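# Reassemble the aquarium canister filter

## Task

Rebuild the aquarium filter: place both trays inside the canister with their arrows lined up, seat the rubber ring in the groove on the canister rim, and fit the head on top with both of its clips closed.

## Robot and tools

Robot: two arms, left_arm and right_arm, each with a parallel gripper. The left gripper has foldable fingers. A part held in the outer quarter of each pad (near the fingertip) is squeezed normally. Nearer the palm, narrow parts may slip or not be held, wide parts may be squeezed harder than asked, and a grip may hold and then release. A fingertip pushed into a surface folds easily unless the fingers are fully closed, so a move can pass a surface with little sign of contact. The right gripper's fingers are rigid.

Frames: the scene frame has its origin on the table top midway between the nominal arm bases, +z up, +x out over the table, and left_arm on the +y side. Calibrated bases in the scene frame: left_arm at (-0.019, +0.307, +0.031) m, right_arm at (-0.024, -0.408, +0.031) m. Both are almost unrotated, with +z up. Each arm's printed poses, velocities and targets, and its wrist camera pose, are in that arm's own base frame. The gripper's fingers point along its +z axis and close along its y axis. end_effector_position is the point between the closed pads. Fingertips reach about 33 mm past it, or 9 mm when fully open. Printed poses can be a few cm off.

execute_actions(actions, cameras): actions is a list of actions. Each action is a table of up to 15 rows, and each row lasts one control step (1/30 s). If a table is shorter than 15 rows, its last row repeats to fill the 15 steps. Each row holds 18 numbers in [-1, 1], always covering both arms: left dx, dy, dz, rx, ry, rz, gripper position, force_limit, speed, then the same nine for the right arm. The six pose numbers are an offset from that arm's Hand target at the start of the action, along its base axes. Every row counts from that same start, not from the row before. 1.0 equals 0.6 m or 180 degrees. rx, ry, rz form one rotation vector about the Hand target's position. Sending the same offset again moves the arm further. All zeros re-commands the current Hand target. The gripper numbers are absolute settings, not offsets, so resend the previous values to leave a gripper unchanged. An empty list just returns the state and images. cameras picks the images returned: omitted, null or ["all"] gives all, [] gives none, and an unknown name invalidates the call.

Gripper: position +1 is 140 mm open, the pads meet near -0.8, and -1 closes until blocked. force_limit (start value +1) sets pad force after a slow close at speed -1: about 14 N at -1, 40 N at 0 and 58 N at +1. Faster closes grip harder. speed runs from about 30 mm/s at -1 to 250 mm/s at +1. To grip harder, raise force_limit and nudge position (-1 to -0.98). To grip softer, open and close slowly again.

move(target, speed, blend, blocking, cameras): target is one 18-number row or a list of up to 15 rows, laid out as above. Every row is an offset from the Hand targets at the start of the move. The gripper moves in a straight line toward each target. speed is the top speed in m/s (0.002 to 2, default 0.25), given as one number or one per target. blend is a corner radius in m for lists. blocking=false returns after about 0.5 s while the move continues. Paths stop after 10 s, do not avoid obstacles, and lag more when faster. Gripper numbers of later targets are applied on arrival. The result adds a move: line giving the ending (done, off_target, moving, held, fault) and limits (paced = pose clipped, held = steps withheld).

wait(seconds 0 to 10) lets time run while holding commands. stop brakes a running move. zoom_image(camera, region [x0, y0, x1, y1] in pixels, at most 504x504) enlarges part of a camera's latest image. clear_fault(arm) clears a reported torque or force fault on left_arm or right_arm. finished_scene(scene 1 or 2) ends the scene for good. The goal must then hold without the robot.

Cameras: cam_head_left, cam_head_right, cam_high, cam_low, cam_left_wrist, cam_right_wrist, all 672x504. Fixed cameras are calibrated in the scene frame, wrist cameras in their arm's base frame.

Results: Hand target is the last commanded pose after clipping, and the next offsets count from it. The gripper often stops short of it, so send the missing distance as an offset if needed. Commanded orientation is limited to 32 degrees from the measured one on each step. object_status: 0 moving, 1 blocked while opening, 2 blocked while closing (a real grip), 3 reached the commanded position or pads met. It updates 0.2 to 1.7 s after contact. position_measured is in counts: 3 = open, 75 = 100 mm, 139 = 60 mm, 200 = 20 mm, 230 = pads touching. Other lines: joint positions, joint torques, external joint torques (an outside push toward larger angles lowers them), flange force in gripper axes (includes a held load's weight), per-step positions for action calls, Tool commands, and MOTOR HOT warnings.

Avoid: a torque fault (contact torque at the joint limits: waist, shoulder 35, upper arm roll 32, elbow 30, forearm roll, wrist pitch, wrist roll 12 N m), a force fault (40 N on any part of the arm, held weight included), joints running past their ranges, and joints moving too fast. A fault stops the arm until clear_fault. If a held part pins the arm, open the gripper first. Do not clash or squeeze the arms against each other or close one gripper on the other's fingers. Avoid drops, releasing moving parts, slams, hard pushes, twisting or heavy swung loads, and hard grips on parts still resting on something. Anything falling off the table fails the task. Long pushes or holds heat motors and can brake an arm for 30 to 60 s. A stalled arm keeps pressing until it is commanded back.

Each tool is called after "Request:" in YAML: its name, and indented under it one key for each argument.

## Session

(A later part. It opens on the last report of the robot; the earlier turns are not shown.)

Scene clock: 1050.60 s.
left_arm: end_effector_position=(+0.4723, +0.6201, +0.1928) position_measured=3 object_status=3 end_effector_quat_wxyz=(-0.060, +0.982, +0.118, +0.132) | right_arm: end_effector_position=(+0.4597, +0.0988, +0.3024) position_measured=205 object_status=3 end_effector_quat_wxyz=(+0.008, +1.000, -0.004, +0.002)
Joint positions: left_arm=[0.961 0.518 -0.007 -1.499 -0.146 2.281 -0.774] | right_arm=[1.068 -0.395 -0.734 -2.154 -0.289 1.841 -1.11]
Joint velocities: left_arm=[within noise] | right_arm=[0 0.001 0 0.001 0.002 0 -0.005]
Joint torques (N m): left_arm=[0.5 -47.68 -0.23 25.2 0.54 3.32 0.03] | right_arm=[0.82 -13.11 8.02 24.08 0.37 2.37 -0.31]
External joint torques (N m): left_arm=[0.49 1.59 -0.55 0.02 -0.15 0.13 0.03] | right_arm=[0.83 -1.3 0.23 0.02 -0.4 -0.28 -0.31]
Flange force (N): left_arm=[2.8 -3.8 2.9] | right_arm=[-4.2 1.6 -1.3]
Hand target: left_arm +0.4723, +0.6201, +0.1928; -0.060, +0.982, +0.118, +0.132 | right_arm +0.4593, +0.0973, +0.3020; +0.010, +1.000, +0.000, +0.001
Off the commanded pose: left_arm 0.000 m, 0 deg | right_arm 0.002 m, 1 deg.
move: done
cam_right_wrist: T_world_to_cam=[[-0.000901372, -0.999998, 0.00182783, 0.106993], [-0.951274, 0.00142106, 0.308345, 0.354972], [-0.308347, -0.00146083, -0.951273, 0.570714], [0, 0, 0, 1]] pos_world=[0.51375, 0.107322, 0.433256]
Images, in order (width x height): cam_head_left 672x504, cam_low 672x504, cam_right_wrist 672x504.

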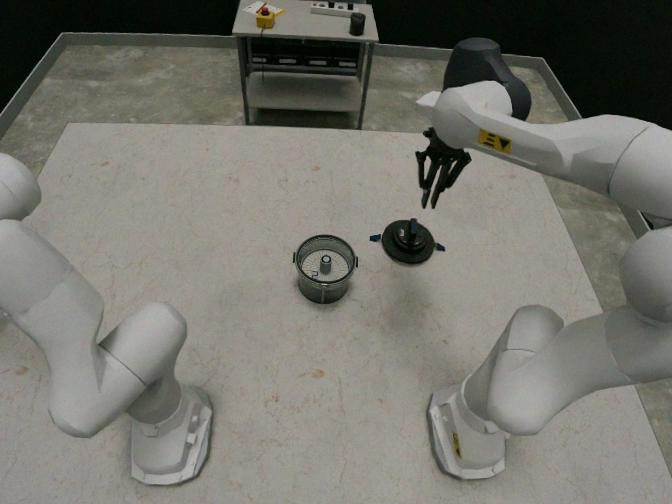

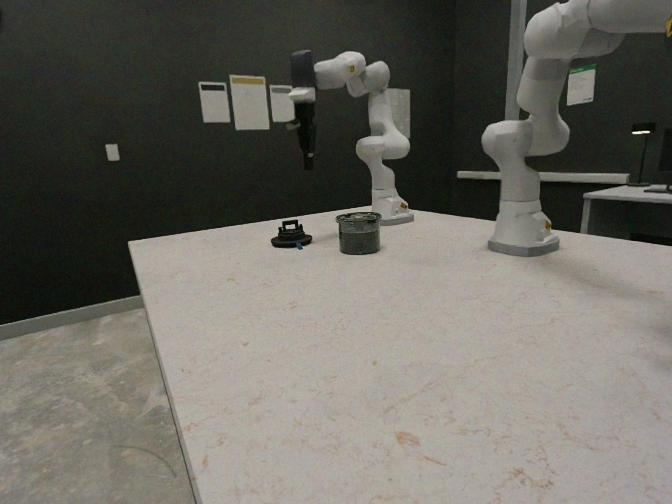

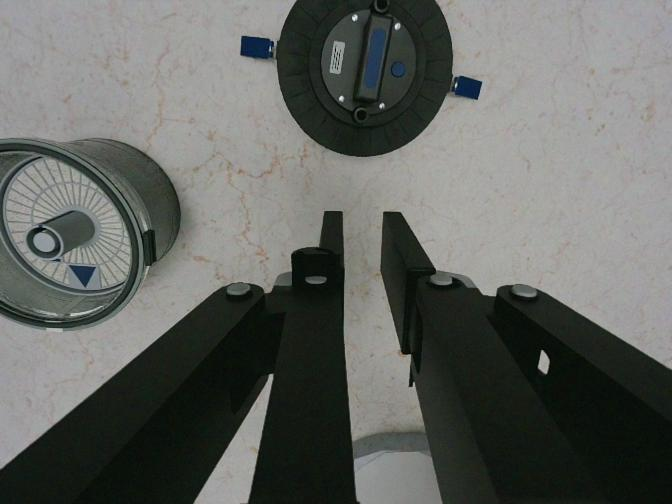

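Request:
move:
  target: [0,0,0,0,0,0,1,1,1,0.1637,-0.0338,-0.2,0,0,-0.0606,0,-0.2,-1]
  speed: 0.2
  cameras: ["cam_right_wrist","cam_low","cam_head_left"]

Request:
zoom_image:
  camera: "cam_low"
  region: [250, 170, 340, 260]

Scene clock: 1082.37 s.
left_arm: end_effector_position=(+0.4723, +0.6201, +0.1928) position_measured=3 object_status=3 end_effector_quat_wxyz=(-0.060, +0.982, +0.118, +0.132) | right_arm: end_effector_position=(+0.5569, +0.0762, +0.1824) position_measured=129 object_status=3 end_effector_quat_wxyz=(+0.011, +0.995, -0.098, +0.000)
Joint positions: left_arm=[0.961 0.518 -0.007 -1.499 -0.146 2.281 -0.774] | right_arm=[1.041 0.138 -0.922 -2.06 0.104 2.136 -1.306]
Joint velocities: left_arm=[within noise] | right_arm=[0 0.001 0 0 0.001 0.001 -0.005]
Joint torques (N m): left_arm=[0.46 -47.65 -0.22 25.16 0.54 3.3 0.05] | right_arm=[-0.17 -24.54 -2.38 23.73 1 2.52 -0.42]
External joint torques (N m): left_arm=[0.65 1.73 -0.4 -0.1 -0.15 0.11 0.05] | right_arm=[-0.1 -0.33 1.16 -0.23 0.29 -0.14 -0.42]
Flange force (N): left_arm=[2.5 -3.9 3.1] | right_arm=[1.2 -0.3 0.9]
Hand target: left_arm +0.4723, +0.6201, +0.1928; -0.060, +0.982, +0.118, +0.132 | right_arm +0.5575, +0.0770, +0.1820; +0.010, +0.995, -0.095, +0.000
Off the commanded pose: left_arm 0.000 m, 0 deg | right_arm 0.001 m, 0 deg.
move: done
cam_right_wrist: T_world_to_cam=[[-0.188545, -0.982035, 0.00756419, 0.186743], [-0.932918, 0.18151, 0.310996, 0.460058], [-0.306782, 0.0515798, -0.950381, 0.481554], [0, 0, 0, 1]] pos_world=[0.612138, 0.0750445, 0.313171]
Images, in order (width x height): cam_head_left 672x504, cam_low 672x504, cam_right_wrist 672x504.

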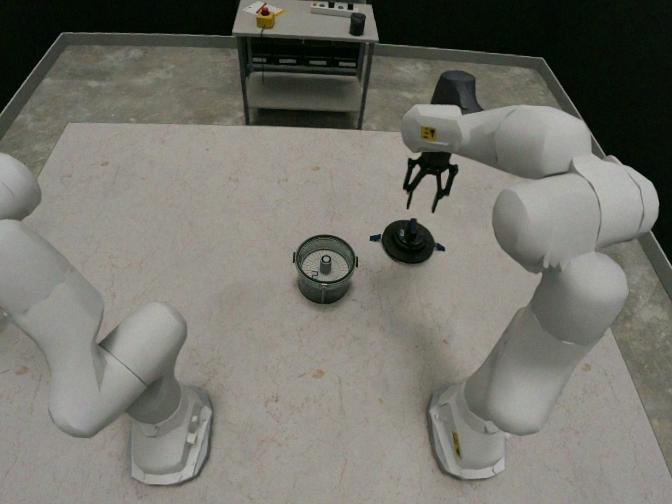

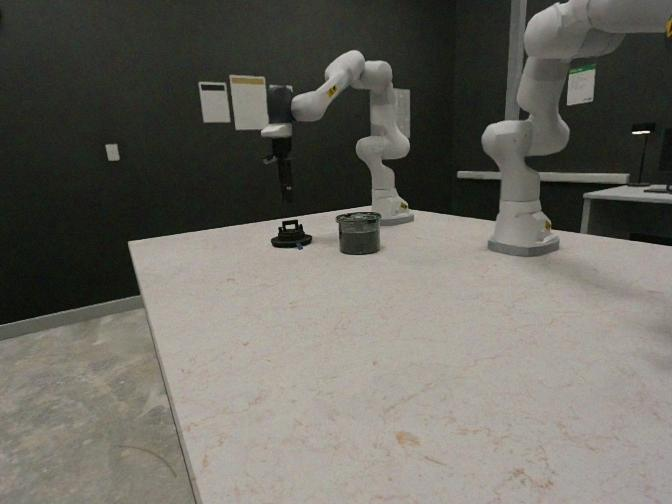

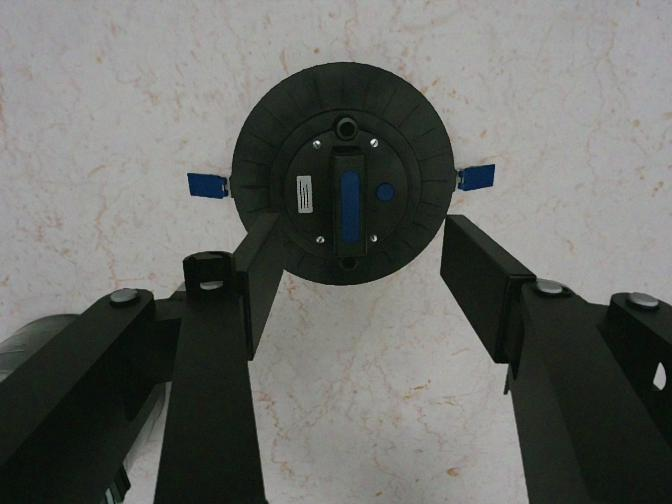

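Scaled by 5.600 from the camera's image (finer frame: 960x720).

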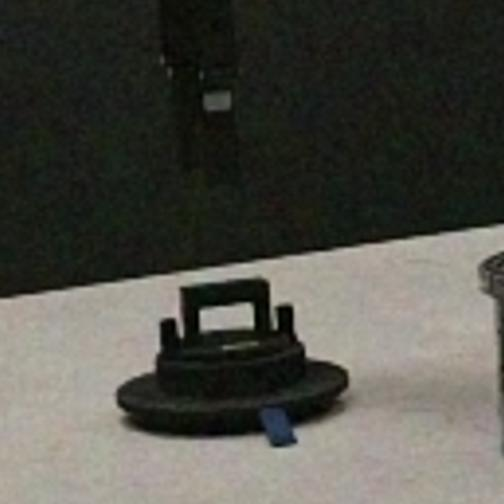

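Request:
move:
  target: [0,0,0,0,0,0,1,1,1,0.0075,0.0095,-0.1,0,0,0.0067,0,-0.2,-1]
  speed: 0.12
  cameras: ["cam_right_wrist","cam_low","cam_head_left"]

Request:
zoom_image:
  camera: "cam_low"
  region: [250, 170, 340, 260]

Scene clock: 1096.40 s.
left_arm: end_effector_position=(+0.4723, +0.6201, +0.1928) position_measured=3 object_status=3 end_effector_quat_wxyz=(-0.060, +0.982, +0.118, +0.132) | right_arm: end_effector_position=(+0.5606, +0.0818, +0.1219) position_measured=129 object_status=3 end_effector_quat_wxyz=(+0.012, +0.996, -0.088, -0.002)
Joint positions: left_arm=[0.961 0.518 -0.007 -1.499 -0.146 2.281 -0.774] | right_arm=[0.978 0.265 -0.853 -2.101 0.228 2.256 -1.401]
Joint velocities: left_arm=[within noise] | right_arm=[-0.001 -0.001 0.001 -0.001 0 0.001 -0.007]
Joint torques (N m): left_arm=[0.46 -47.67 -0.24 25.12 0.53 3.3 0.06] | right_arm=[-0.23 -29.5 -5.12 22.16 0.94 2.75 -0.3]
External joint torques (N m): left_arm=[0.43 1.63 -0.58 -0.06 -0.16 0.12 0.06] | right_arm=[-0.27 -0.86 1.1 -0.45 0.28 0.1 -0.3]
Flange force (N): left_arm=[2.7 -3.6 3.0] | right_arm=[-1.4 0.9 1.2]
Hand target: left_arm +0.4723, +0.6201, +0.1928; -0.060, +0.982, +0.118, +0.132 | right_arm +0.5620, +0.0827, +0.1220; +0.010, +0.996, -0.084, +0.000
Off the commanded pose: left_arm 0.000 m, 0 deg | right_arm 0.002 m, 0 deg.
move: done
cam_right_wrist: T_world_to_cam=[[-0.167783, -0.985781, 0.00921006, 0.181863], [-0.935579, 0.162169, 0.313675, 0.484028], [-0.310709, 0.0440127, -0.949486, 0.427573], [0, 0, 0, 1]] pos_world=[0.616211, 0.0819643, 0.252472]
Images, in order (width x height): cam_head_left 672x504, cam_low 672x504, cam_right_wrist 672x504.

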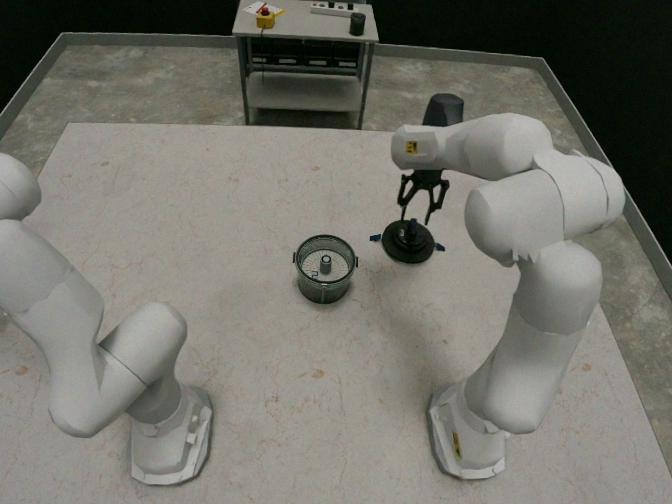

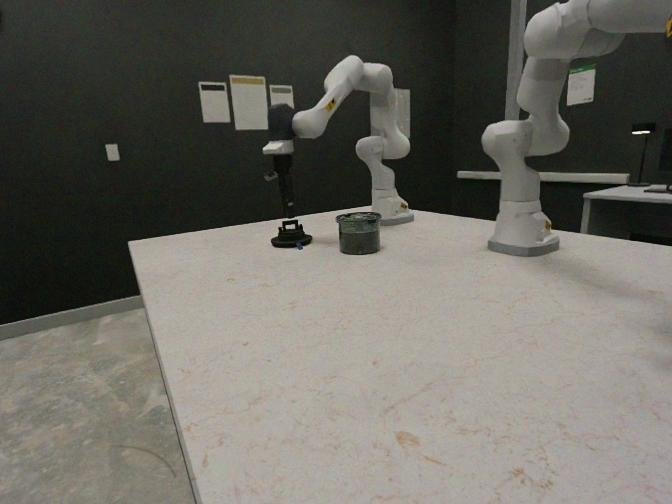

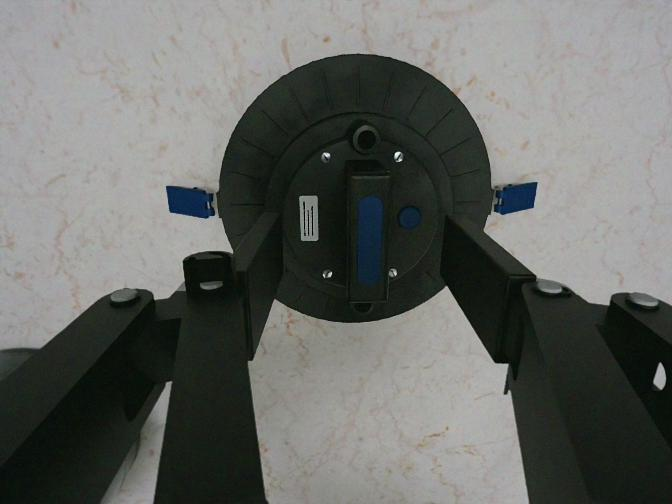

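Scaled by 5.600 from the camera's image (finer frame: 960x720).

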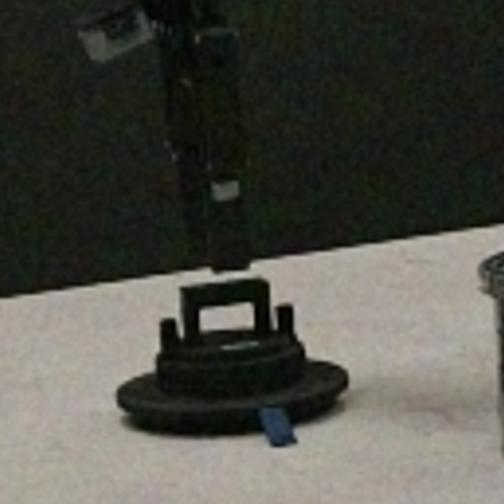

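Request:
move:
  target: [0,0,0,0,0,0,1,1,1,0.002,-0.004,-0.055,0,0,0,0,-0.2,-1]
  speed: 0.06
  cameras: ["cam_low"]

Request:
zoom_image:
  camera: "cam_low"
  region: [250, 170, 340, 260]

Scene clock: 1103.13 s.
left_arm: end_effector_position=(+0.4723, +0.6201, +0.1928) position_measured=3 object_status=3 end_effector_quat_wxyz=(-0.060, +0.982, +0.118, +0.132) | right_arm: end_effector_position=(+0.5623, +0.0797, +0.0894) position_measured=129 object_status=3 end_effector_quat_wxyz=(+0.012, +0.996, -0.088, -0.001)
Joint positions: left_arm=[0.961 0.518 -0.007 -1.499 -0.146 2.281 -0.774] | right_arm=[0.929 0.329 -0.803 -2.118 0.292 2.32 -1.447]
Joint velocities: left_arm=[within noise] | right_arm=[-0.001 -0.001 -0.001 -0.001 -0.003 0.002 -0.006]
Joint torques (N m): left_arm=[0.42 -47.63 -0.26 25.17 0.55 3.31 -0.02] | right_arm=[-0.2 -31.61 -6.35 20.96 0.92 2.78 -0.19]
External joint torques (N m): left_arm=[0.31 1.48 -0.67 0.06 -0.14 0.14 -0.02] | right_arm=[-0.22 -0.66 1.01 -0.78 0.28 0.12 -0.19]
Flange force (N): left_arm=[3.0 -3.4 2.8] | right_arm=[-2.5 1.1 1.6]
Hand target: left_arm +0.4723, +0.6201, +0.1928; -0.060, +0.982, +0.118, +0.132 | right_arm +0.5632, +0.0803, +0.0890; +0.010, +0.996, -0.084, +0.000
Off the commanded pose: left_arm 0.000 m, 0 deg | right_arm 0.001 m, 0 deg.
move: done

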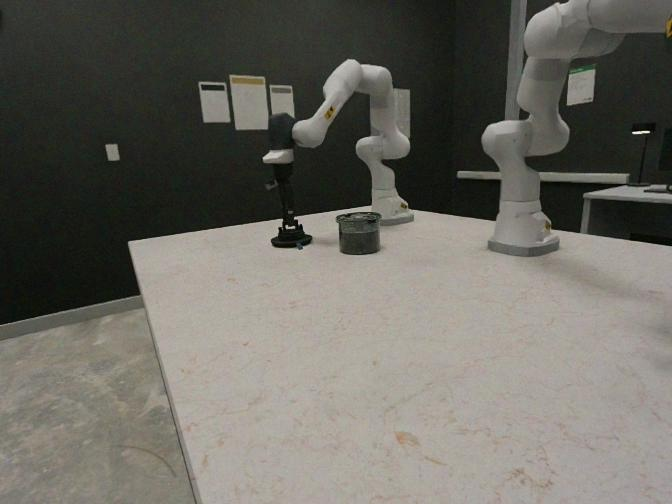

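Scaled by 5.600 from the camera's image (finer frame: 960x720).

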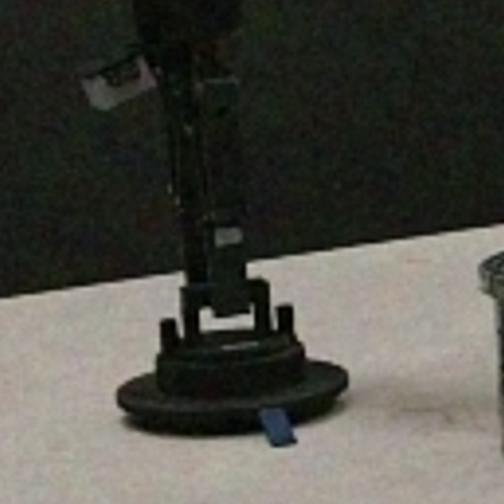

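Request:
execute_actions:
  actions:
    - [[0,0,0,0,0,0,1,1,1,0,0,0,0,0,0,-1,0,-1]]
    - [[0,0,0,0,0,0,1,1,1,0,0,0,0,0,0,-1,0,-1]]
    - [[0,0,0,0,0,0,1,1,1,0,0,0,0,0,0,-1,0,-1]]
    - [[0,0,0,0,0,0,1,1,1,0,0,0,0,0,0,-1,0,-1]]
  cameras: ["cam_right_wrist"]

Scene clock: 1109.23 s.
left_arm: end_effector_position=(+0.4723, +0.6201, +0.1928) position_measured=3 object_status=3 end_effector_quat_wxyz=(-0.060, +0.982, +0.118, +0.132) | right_arm: end_effector_position=(+0.5627, +0.0785, +0.0893) position_measured=202 object_status=2 end_effector_quat_wxyz=(+0.011, +0.996, -0.087, -0.001)
Joint positions: left_arm=[0.961 0.518 -0.007 -1.499 -0.146 2.281 -0.774] | right_arm=[0.925 0.329 -0.802 -2.118 0.293 2.321 -1.45]
Joint torques (N m): left_arm=[0.45 -47.72 -0.23 25.14 0.53 3.31 0.02] | right_arm=[0.72 -31.22 -5.85 20.75 0.57 2.74 -0.13]
External joint torques (N m): left_arm=[0.3 1.38 -0.67 0.06 -0.16 0.13 0.02] | right_arm=[0.88 -0.31 1.63 -0.93 -0.07 0.08 -0.13]
External joint torques at the end of the 1st action: left_arm=[0.75 1.68 -0.32 -0.04 -0.15 0.13 0.03] | right_arm=[0.22 -0.89 1.08 -0.64 0.09 0.03 -0.24]
External joint torques at the end of the 2nd action: left_arm=[0.73 1.61 -0.37 -0.02 -0.15 0.14 0] | right_arm=[-0.16 -0.73 1.27 -0.8 0.08 0.02 -0.23]
External joint torques at the end of the 3rd action: left_arm=[0.63 1.46 -0.43 0.02 -0.15 0.14 0.05] | right_arm=[0.52 -0.22 1.36 -1.16 0.15 0.02 -0.12]
Flange force (N): left_arm=[2.7 -3.2 2.6] | right_arm=[-4.5 -0.3 1.1]
Flange force at the end of the 1st action (N): left_arm=[2.6 -4.1 3.0] | right_arm=[-3.7 0.9 0.2]
Flange force at the end of the 2nd action (N): left_arm=[2.5 -3.9 2.9] | right_arm=[-2.7 1.0 1.2]
Flange force at the end of the 3rd action (N): left_arm=[2.4 -3.7 2.7] | right_arm=[-4.1 0.3 1.8]
Hand target: left_arm +0.4723, +0.6201, +0.1928; -0.060, +0.982, +0.118, +0.132 | right_arm +0.5632, +0.0803, +0.0890; +0.010, +0.996, -0.084, +0.000
Off the commanded pose: left_arm 0.000 m, 0 deg | right_arm 0.002 m, 0 deg.
Step readings (end_effector_position of left_arm | right_arm; steps 1 to 15: 1st action; 16 to 30: 2nd action; 31 to 45: 3rd action; 46 to 60: 4th action):
0: (+0.4723, +0.6201, +0.1928) | (+0.5624, +0.0798, +0.0894)
1: (+0.4723, +0.6201, +0.1928) | (+0.5624, +0.0798, +0.0894)
2: (+0.4723, +0.6201, +0.1928) | (+0.5624, +0.0798, +0.0894)
4: (+0.4723, +0.6201, +0.1928) | (+0.5624, +0.0797, +0.0893)
8: (+0.4723, +0.6201, +0.1928) | (+0.5624, +0.0797, +0.0893)
15: (+0.4723, +0.6201, +0.1928) | (+0.5624, +0.0797, +0.0893)
16: (+0.4723, +0.6201, +0.1928) | (+0.5624, +0.0797, +0.0893)
17: (+0.4723, +0.6201, +0.1928) | (+0.5624, +0.0797, +0.0893)
19: (+0.4723, +0.6201, +0.1928) | (+0.5624, +0.0797, +0.0893)
23: (+0.4723, +0.6201, +0.1928) | (+0.5624, +0.0798, +0.0892)
30: (+0.4723, +0.6201, +0.1928) | (+0.5624, +0.0798, +0.0892)
31: (+0.4723, +0.6201, +0.1928) | (+0.5624, +0.0798, +0.0892)
32: (+0.4723, +0.6201, +0.1928) | (+0.5624, +0.0798, +0.0892)
34: (+0.4723, +0.6201, +0.1928) | (+0.5624, +0.0798, +0.0892)
38: (+0.4723, +0.6201, +0.1928) | (+0.5624, +0.0798, +0.0892)
45: (+0.4723, +0.6201, +0.1928) | (+0.5626, +0.0785, +0.0892)
46: (+0.4723, +0.6201, +0.1928) | (+0.5626, +0.0785, +0.0893)
47: (+0.4723, +0.6201, +0.1928) | (+0.5626, +0.0785, +0.0893)
49: (+0.4723, +0.6201, +0.1928) | (+0.5626, +0.0785, +0.0893)
53: (+0.4723, +0.6201, +0.1928) | (+0.5627, +0.0785, +0.0893)
60: (+0.4723, +0.6201, +0.1928) | (+0.5627, +0.0785, +0.0893)
cam_right_wrist: T_world_to_cam=[[-0.166267, -0.986049, 0.00795502, 0.178594], [-0.936219, 0.160387, 0.312683, 0.497297], [-0.309597, 0.0445412, -0.949824, 0.396796], [0, 0, 0, 1]] pos_world=[0.61812, 0.0786687, 0.21997]

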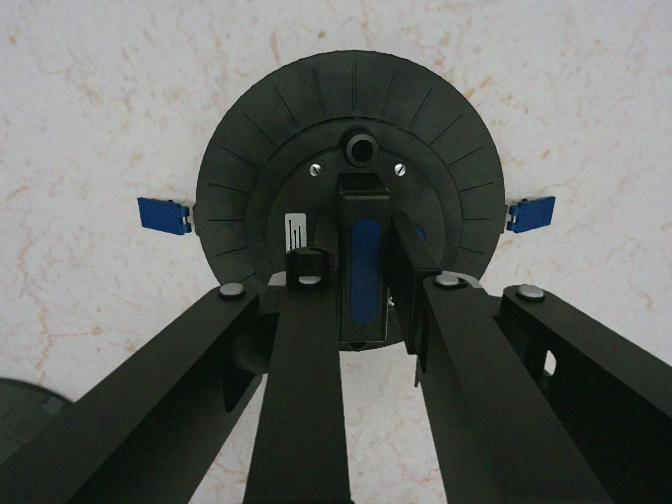

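Request:
move:
  target:
    - [0,0,0,0,0,0,1,1,1,0,0,0.385,0,0,0,-1,0,-1]
    - [0,0,0,0,0,0,1,1,1,-0.265,0.4637,0.385,0,0,0.033,-1,0,-1]
  speed: [0.12,0.18]

Request:
zoom_image:
  camera: "cam_head_left"
  region: [270, 150, 390, 310]

Request:
zoom_image:
  camera: "cam_low"
  region: [310, 140, 410, 260]

Request:
zoom_image:
  camera: "cam_high"
  region: [180, 130, 320, 280]

Request:
zoom_image:
  camera: "cam_head_right"
  region: [270, 150, 390, 310]

Scene clock: 1129.40 s.
left_arm: end_effector_position=(+0.4723, +0.6201, +0.1928) position_measured=3 object_status=3 end_effector_quat_wxyz=(-0.060, +0.982, +0.118, +0.132) | right_arm: end_effector_position=(+0.4023, +0.3569, +0.3141) position_measured=202 object_status=2 end_effector_quat_wxyz=(+0.016, +0.999, -0.027, -0.002)
Joint positions: left_arm=[0.961 0.518 -0.007 -1.499 -0.146 2.281 -0.774] | right_arm=[1.287 -0.062 -0.534 -1.881 -0.053 1.802 -0.749]
Joint velocities: left_arm=[within noise] | right_arm=[0 0.001 0 0 0 -0.001 0.006]
Joint torques (N m): left_arm=[0.5 -47.66 -0.21 25.15 0.54 3.3 0.04] | right_arm=[0.11 -31.4 1.85 28.73 0.7 2.85 0.3]
External joint torques (N m): left_arm=[0.49 1.78 -0.54 -0.15 -0.15 0.1 0.04] | right_arm=[0.09 -4.9 0.86 3.8 -0.03 0.27 0.3]
Flange force (N): left_arm=[2.6 -3.6 3.2] | right_arm=[-4.5 3.1 -9.2]
Hand target: left_arm +0.4723, +0.6201, +0.1928; -0.060, +0.982, +0.118, +0.132 | right_arm +0.4042, +0.3585, +0.3200; +0.010, +0.999, -0.033, +0.001
Off the commanded pose: left_arm 0.000 m, 0 deg | right_arm 0.006 m, 1 deg.
move: off_target (right_arm)
cam_right_wrist: T_world_to_cam=[[-0.0477567, -0.998696, 0.0180702, 0.378257], [-0.947531, 0.0510198, 0.315566, 0.274854], [-0.316076, -0.00205165, -0.948732, 0.567147], [0, 0, 0, 1]] pos_world=[0.457759, 0.364904, 0.444501]

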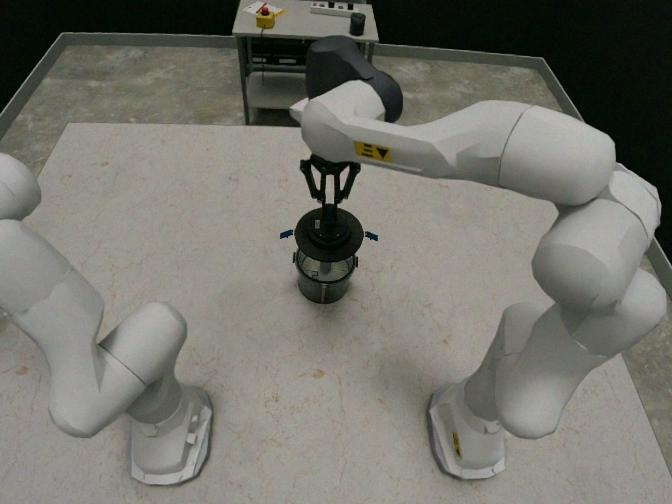

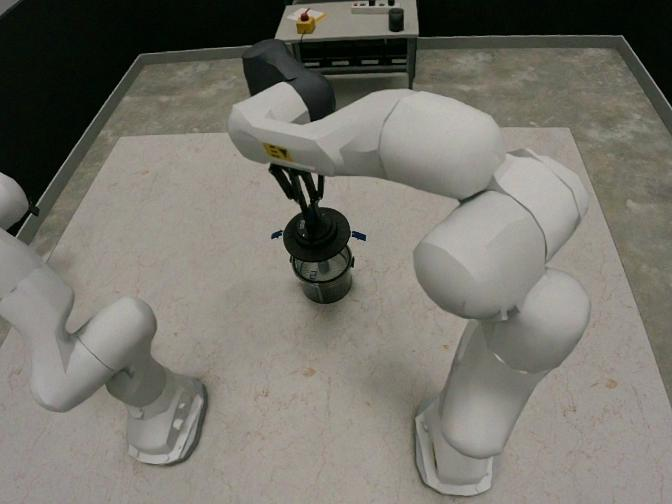

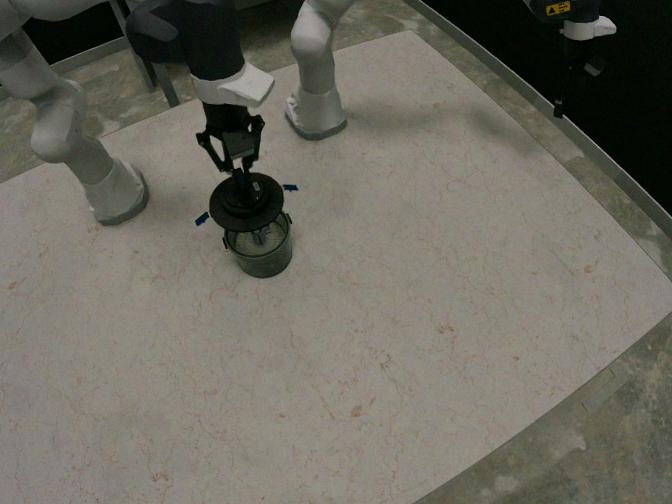

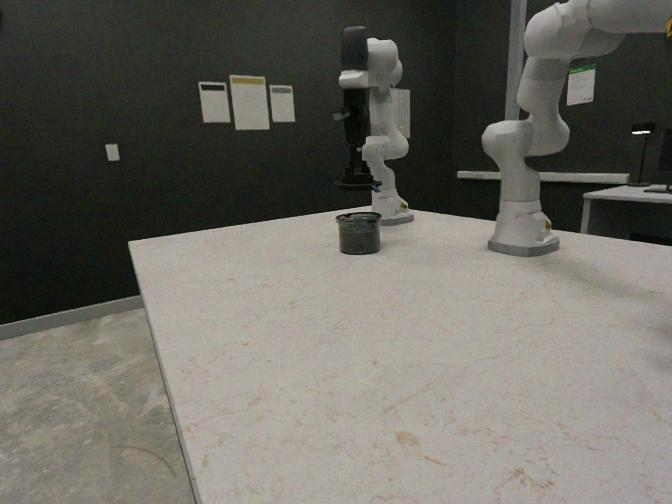

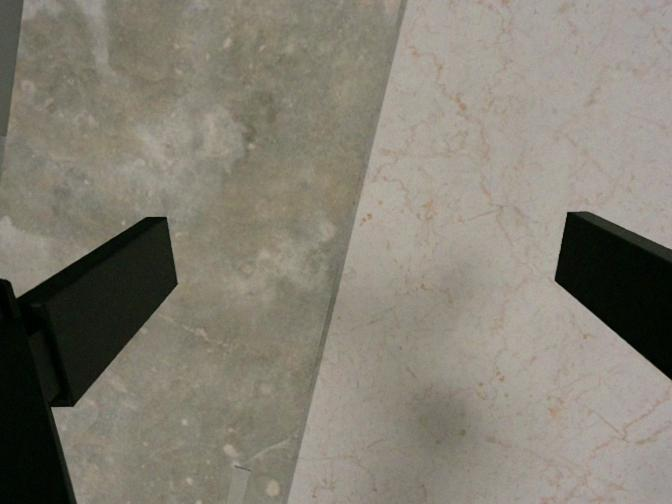

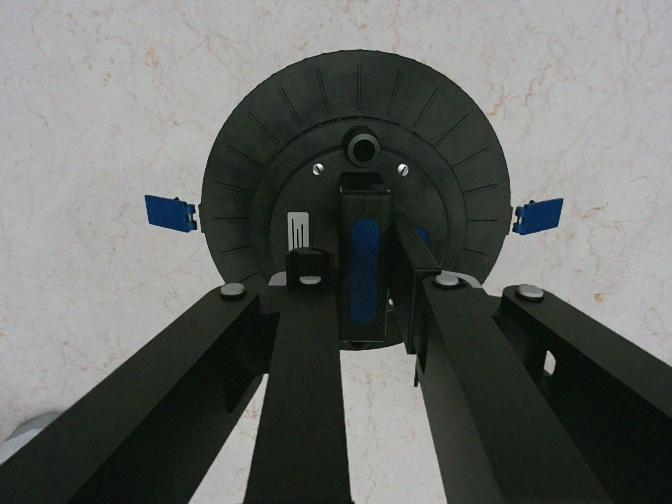

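Scaled by 3.150 from the camera's image (finer frame: 960x720).

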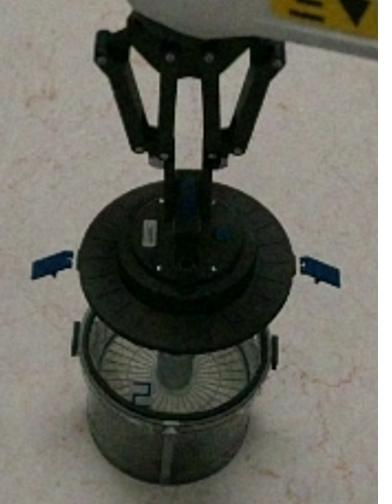

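Scaled by 4.200 from the camera's image (finer frame: 960x720).

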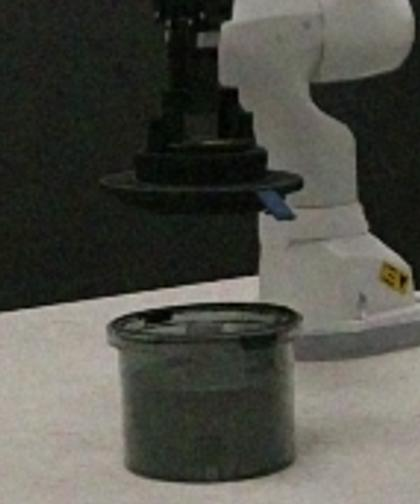

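Scaled by 3.360 from the camera's image (finer frame: 960x720).

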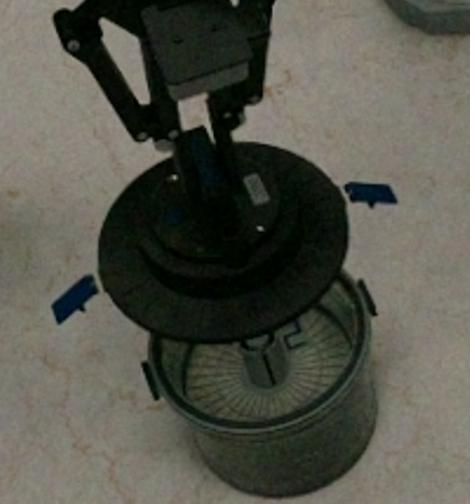

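Scaled by 3.150 from the camera's image (finer frame: 960x720).

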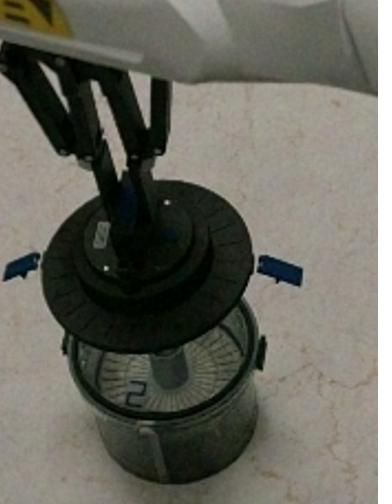

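Request:
move:
  target: [0,0,0,0,0,0,1,1,1,0,0,-0.085,0,0,0,-1,0,-1]
  speed: 0.06

Request:
zoom_image:
  camera: "cam_head_left"
  region: [280, 180, 380, 310]

Request:
zoom_image:
  camera: "cam_low"
  region: [310, 170, 410, 260]

Request:
zoom_image:
  camera: "cam_high"
  region: [190, 150, 310, 280]

Request:
zoom_image:
  camera: "cam_head_right"
  region: [270, 180, 380, 310]

Scene clock: 1144.83 s.
left_arm: end_effector_position=(+0.4723, +0.6201, +0.1928) position_measured=3 object_status=3 end_effector_quat_wxyz=(-0.060, +0.982, +0.118, +0.132) | right_arm: end_effector_position=(+0.4002, +0.3556, +0.2634) position_measured=202 object_status=2 end_effector_quat_wxyz=(+0.019, +0.999, -0.029, -0.004)
Joint positions: left_arm=[0.961 0.518 -0.007 -1.499 -0.146 2.281 -0.774] | right_arm=[1.283 -0.044 -0.536 -1.992 -0.047 1.922 -0.747]
Joint velocities: left_arm=[within noise] | right_arm=[-0.002 0 0.001 0.001 -0.001 0.005 -0.002]
Joint torques (N m): left_arm=[0.53 -47.66 -0.22 25.16 0.54 3.32 0.04] | right_arm=[-0.13 -31.8 1.18 27.77 0.93 3.13 0.05]
External joint torques (N m): left_arm=[0.46 1.67 -0.59 -0.08 -0.15 0.12 0.04] | right_arm=[-0.11 -4.71 0.49 2.96 0.22 0.57 0.05]
Flange force (N): left_arm=[2.7 -3.6 3.0] | right_arm=[-4.6 4.4 -7.1]
Hand target: left_arm +0.4723, +0.6201, +0.1928; -0.060, +0.982, +0.118, +0.132 | right_arm +0.4042, +0.3585, +0.2690; +0.010, +0.999, -0.033, +0.001
Off the commanded pose: left_arm 0.000 m, 0 deg | right_arm 0.007 m, 1 deg.
move: off_target (right_arm)
cam_right_wrist: T_world_to_cam=[[-0.0516119, -0.998394, 0.0233434, 0.377857], [-0.946183, 0.0563641, 0.318685, 0.285659], [-0.319489, -0.00563918, -0.947573, 0.520667], [0, 0, 0, 1]] pos_world=[0.456135, 0.364085, 0.393514]

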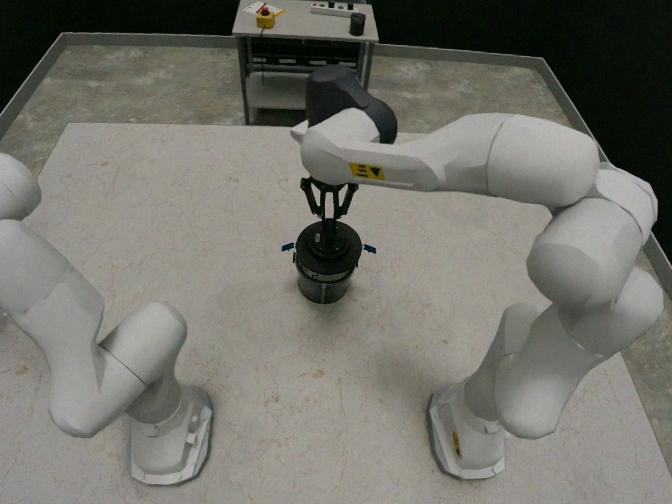

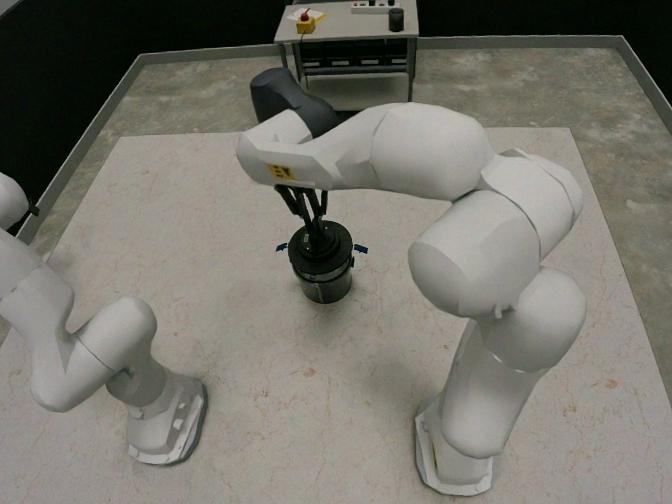

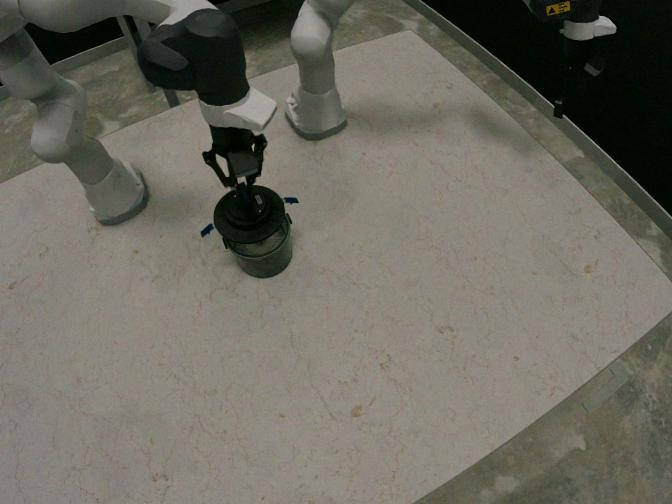

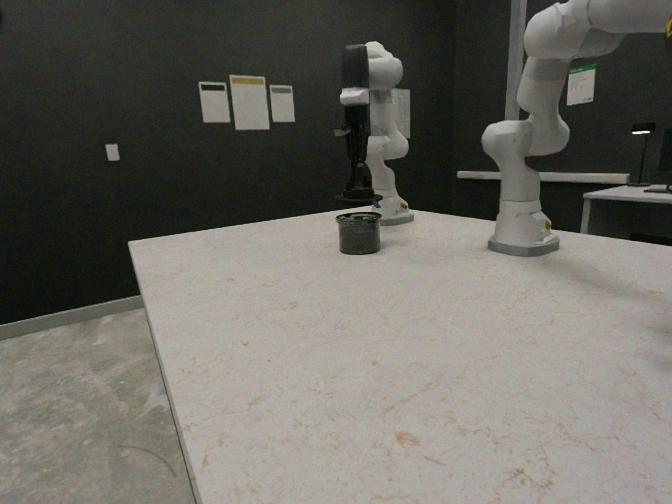

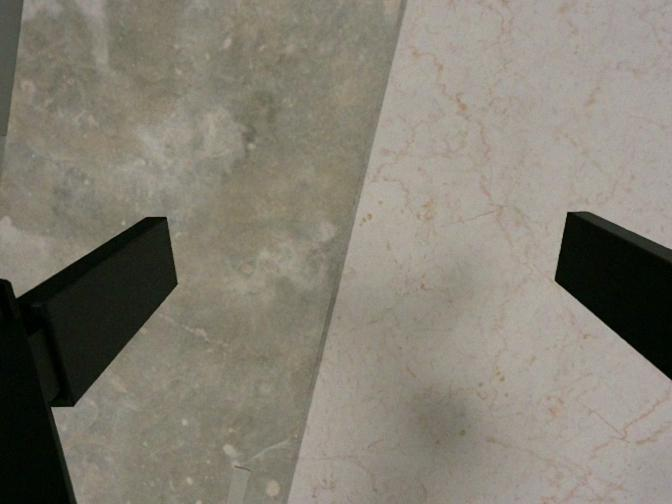

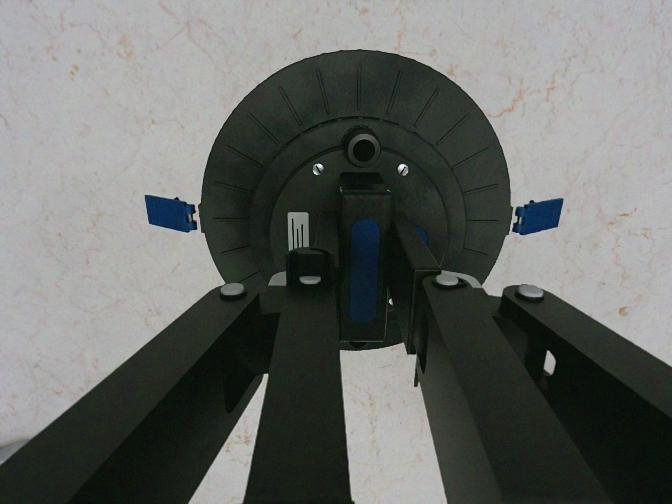

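Scaled by 3.877 from the camera's image (finer frame: 960x720).

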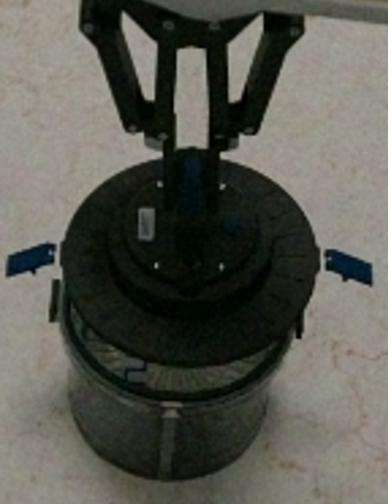

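Scaled by 5.040 from the camera's image (finer frame: 960x720).

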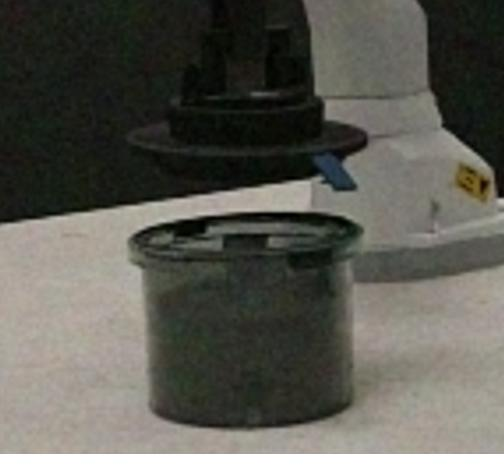

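Scaled by 3.877 from the camera's image (finer frame: 960x720).

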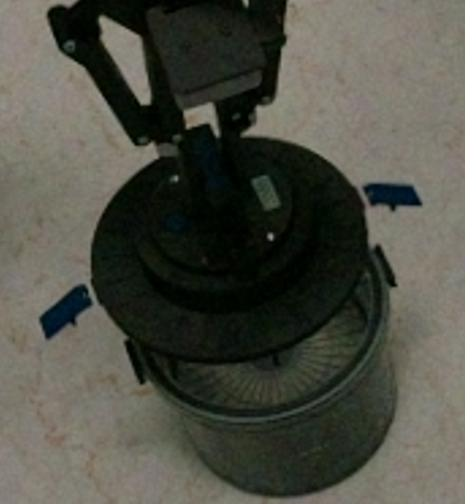

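Scaled by 3.877 from the camera's image (finer frame: 960x720).

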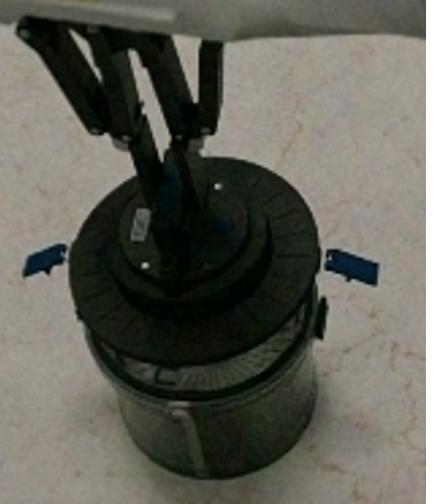

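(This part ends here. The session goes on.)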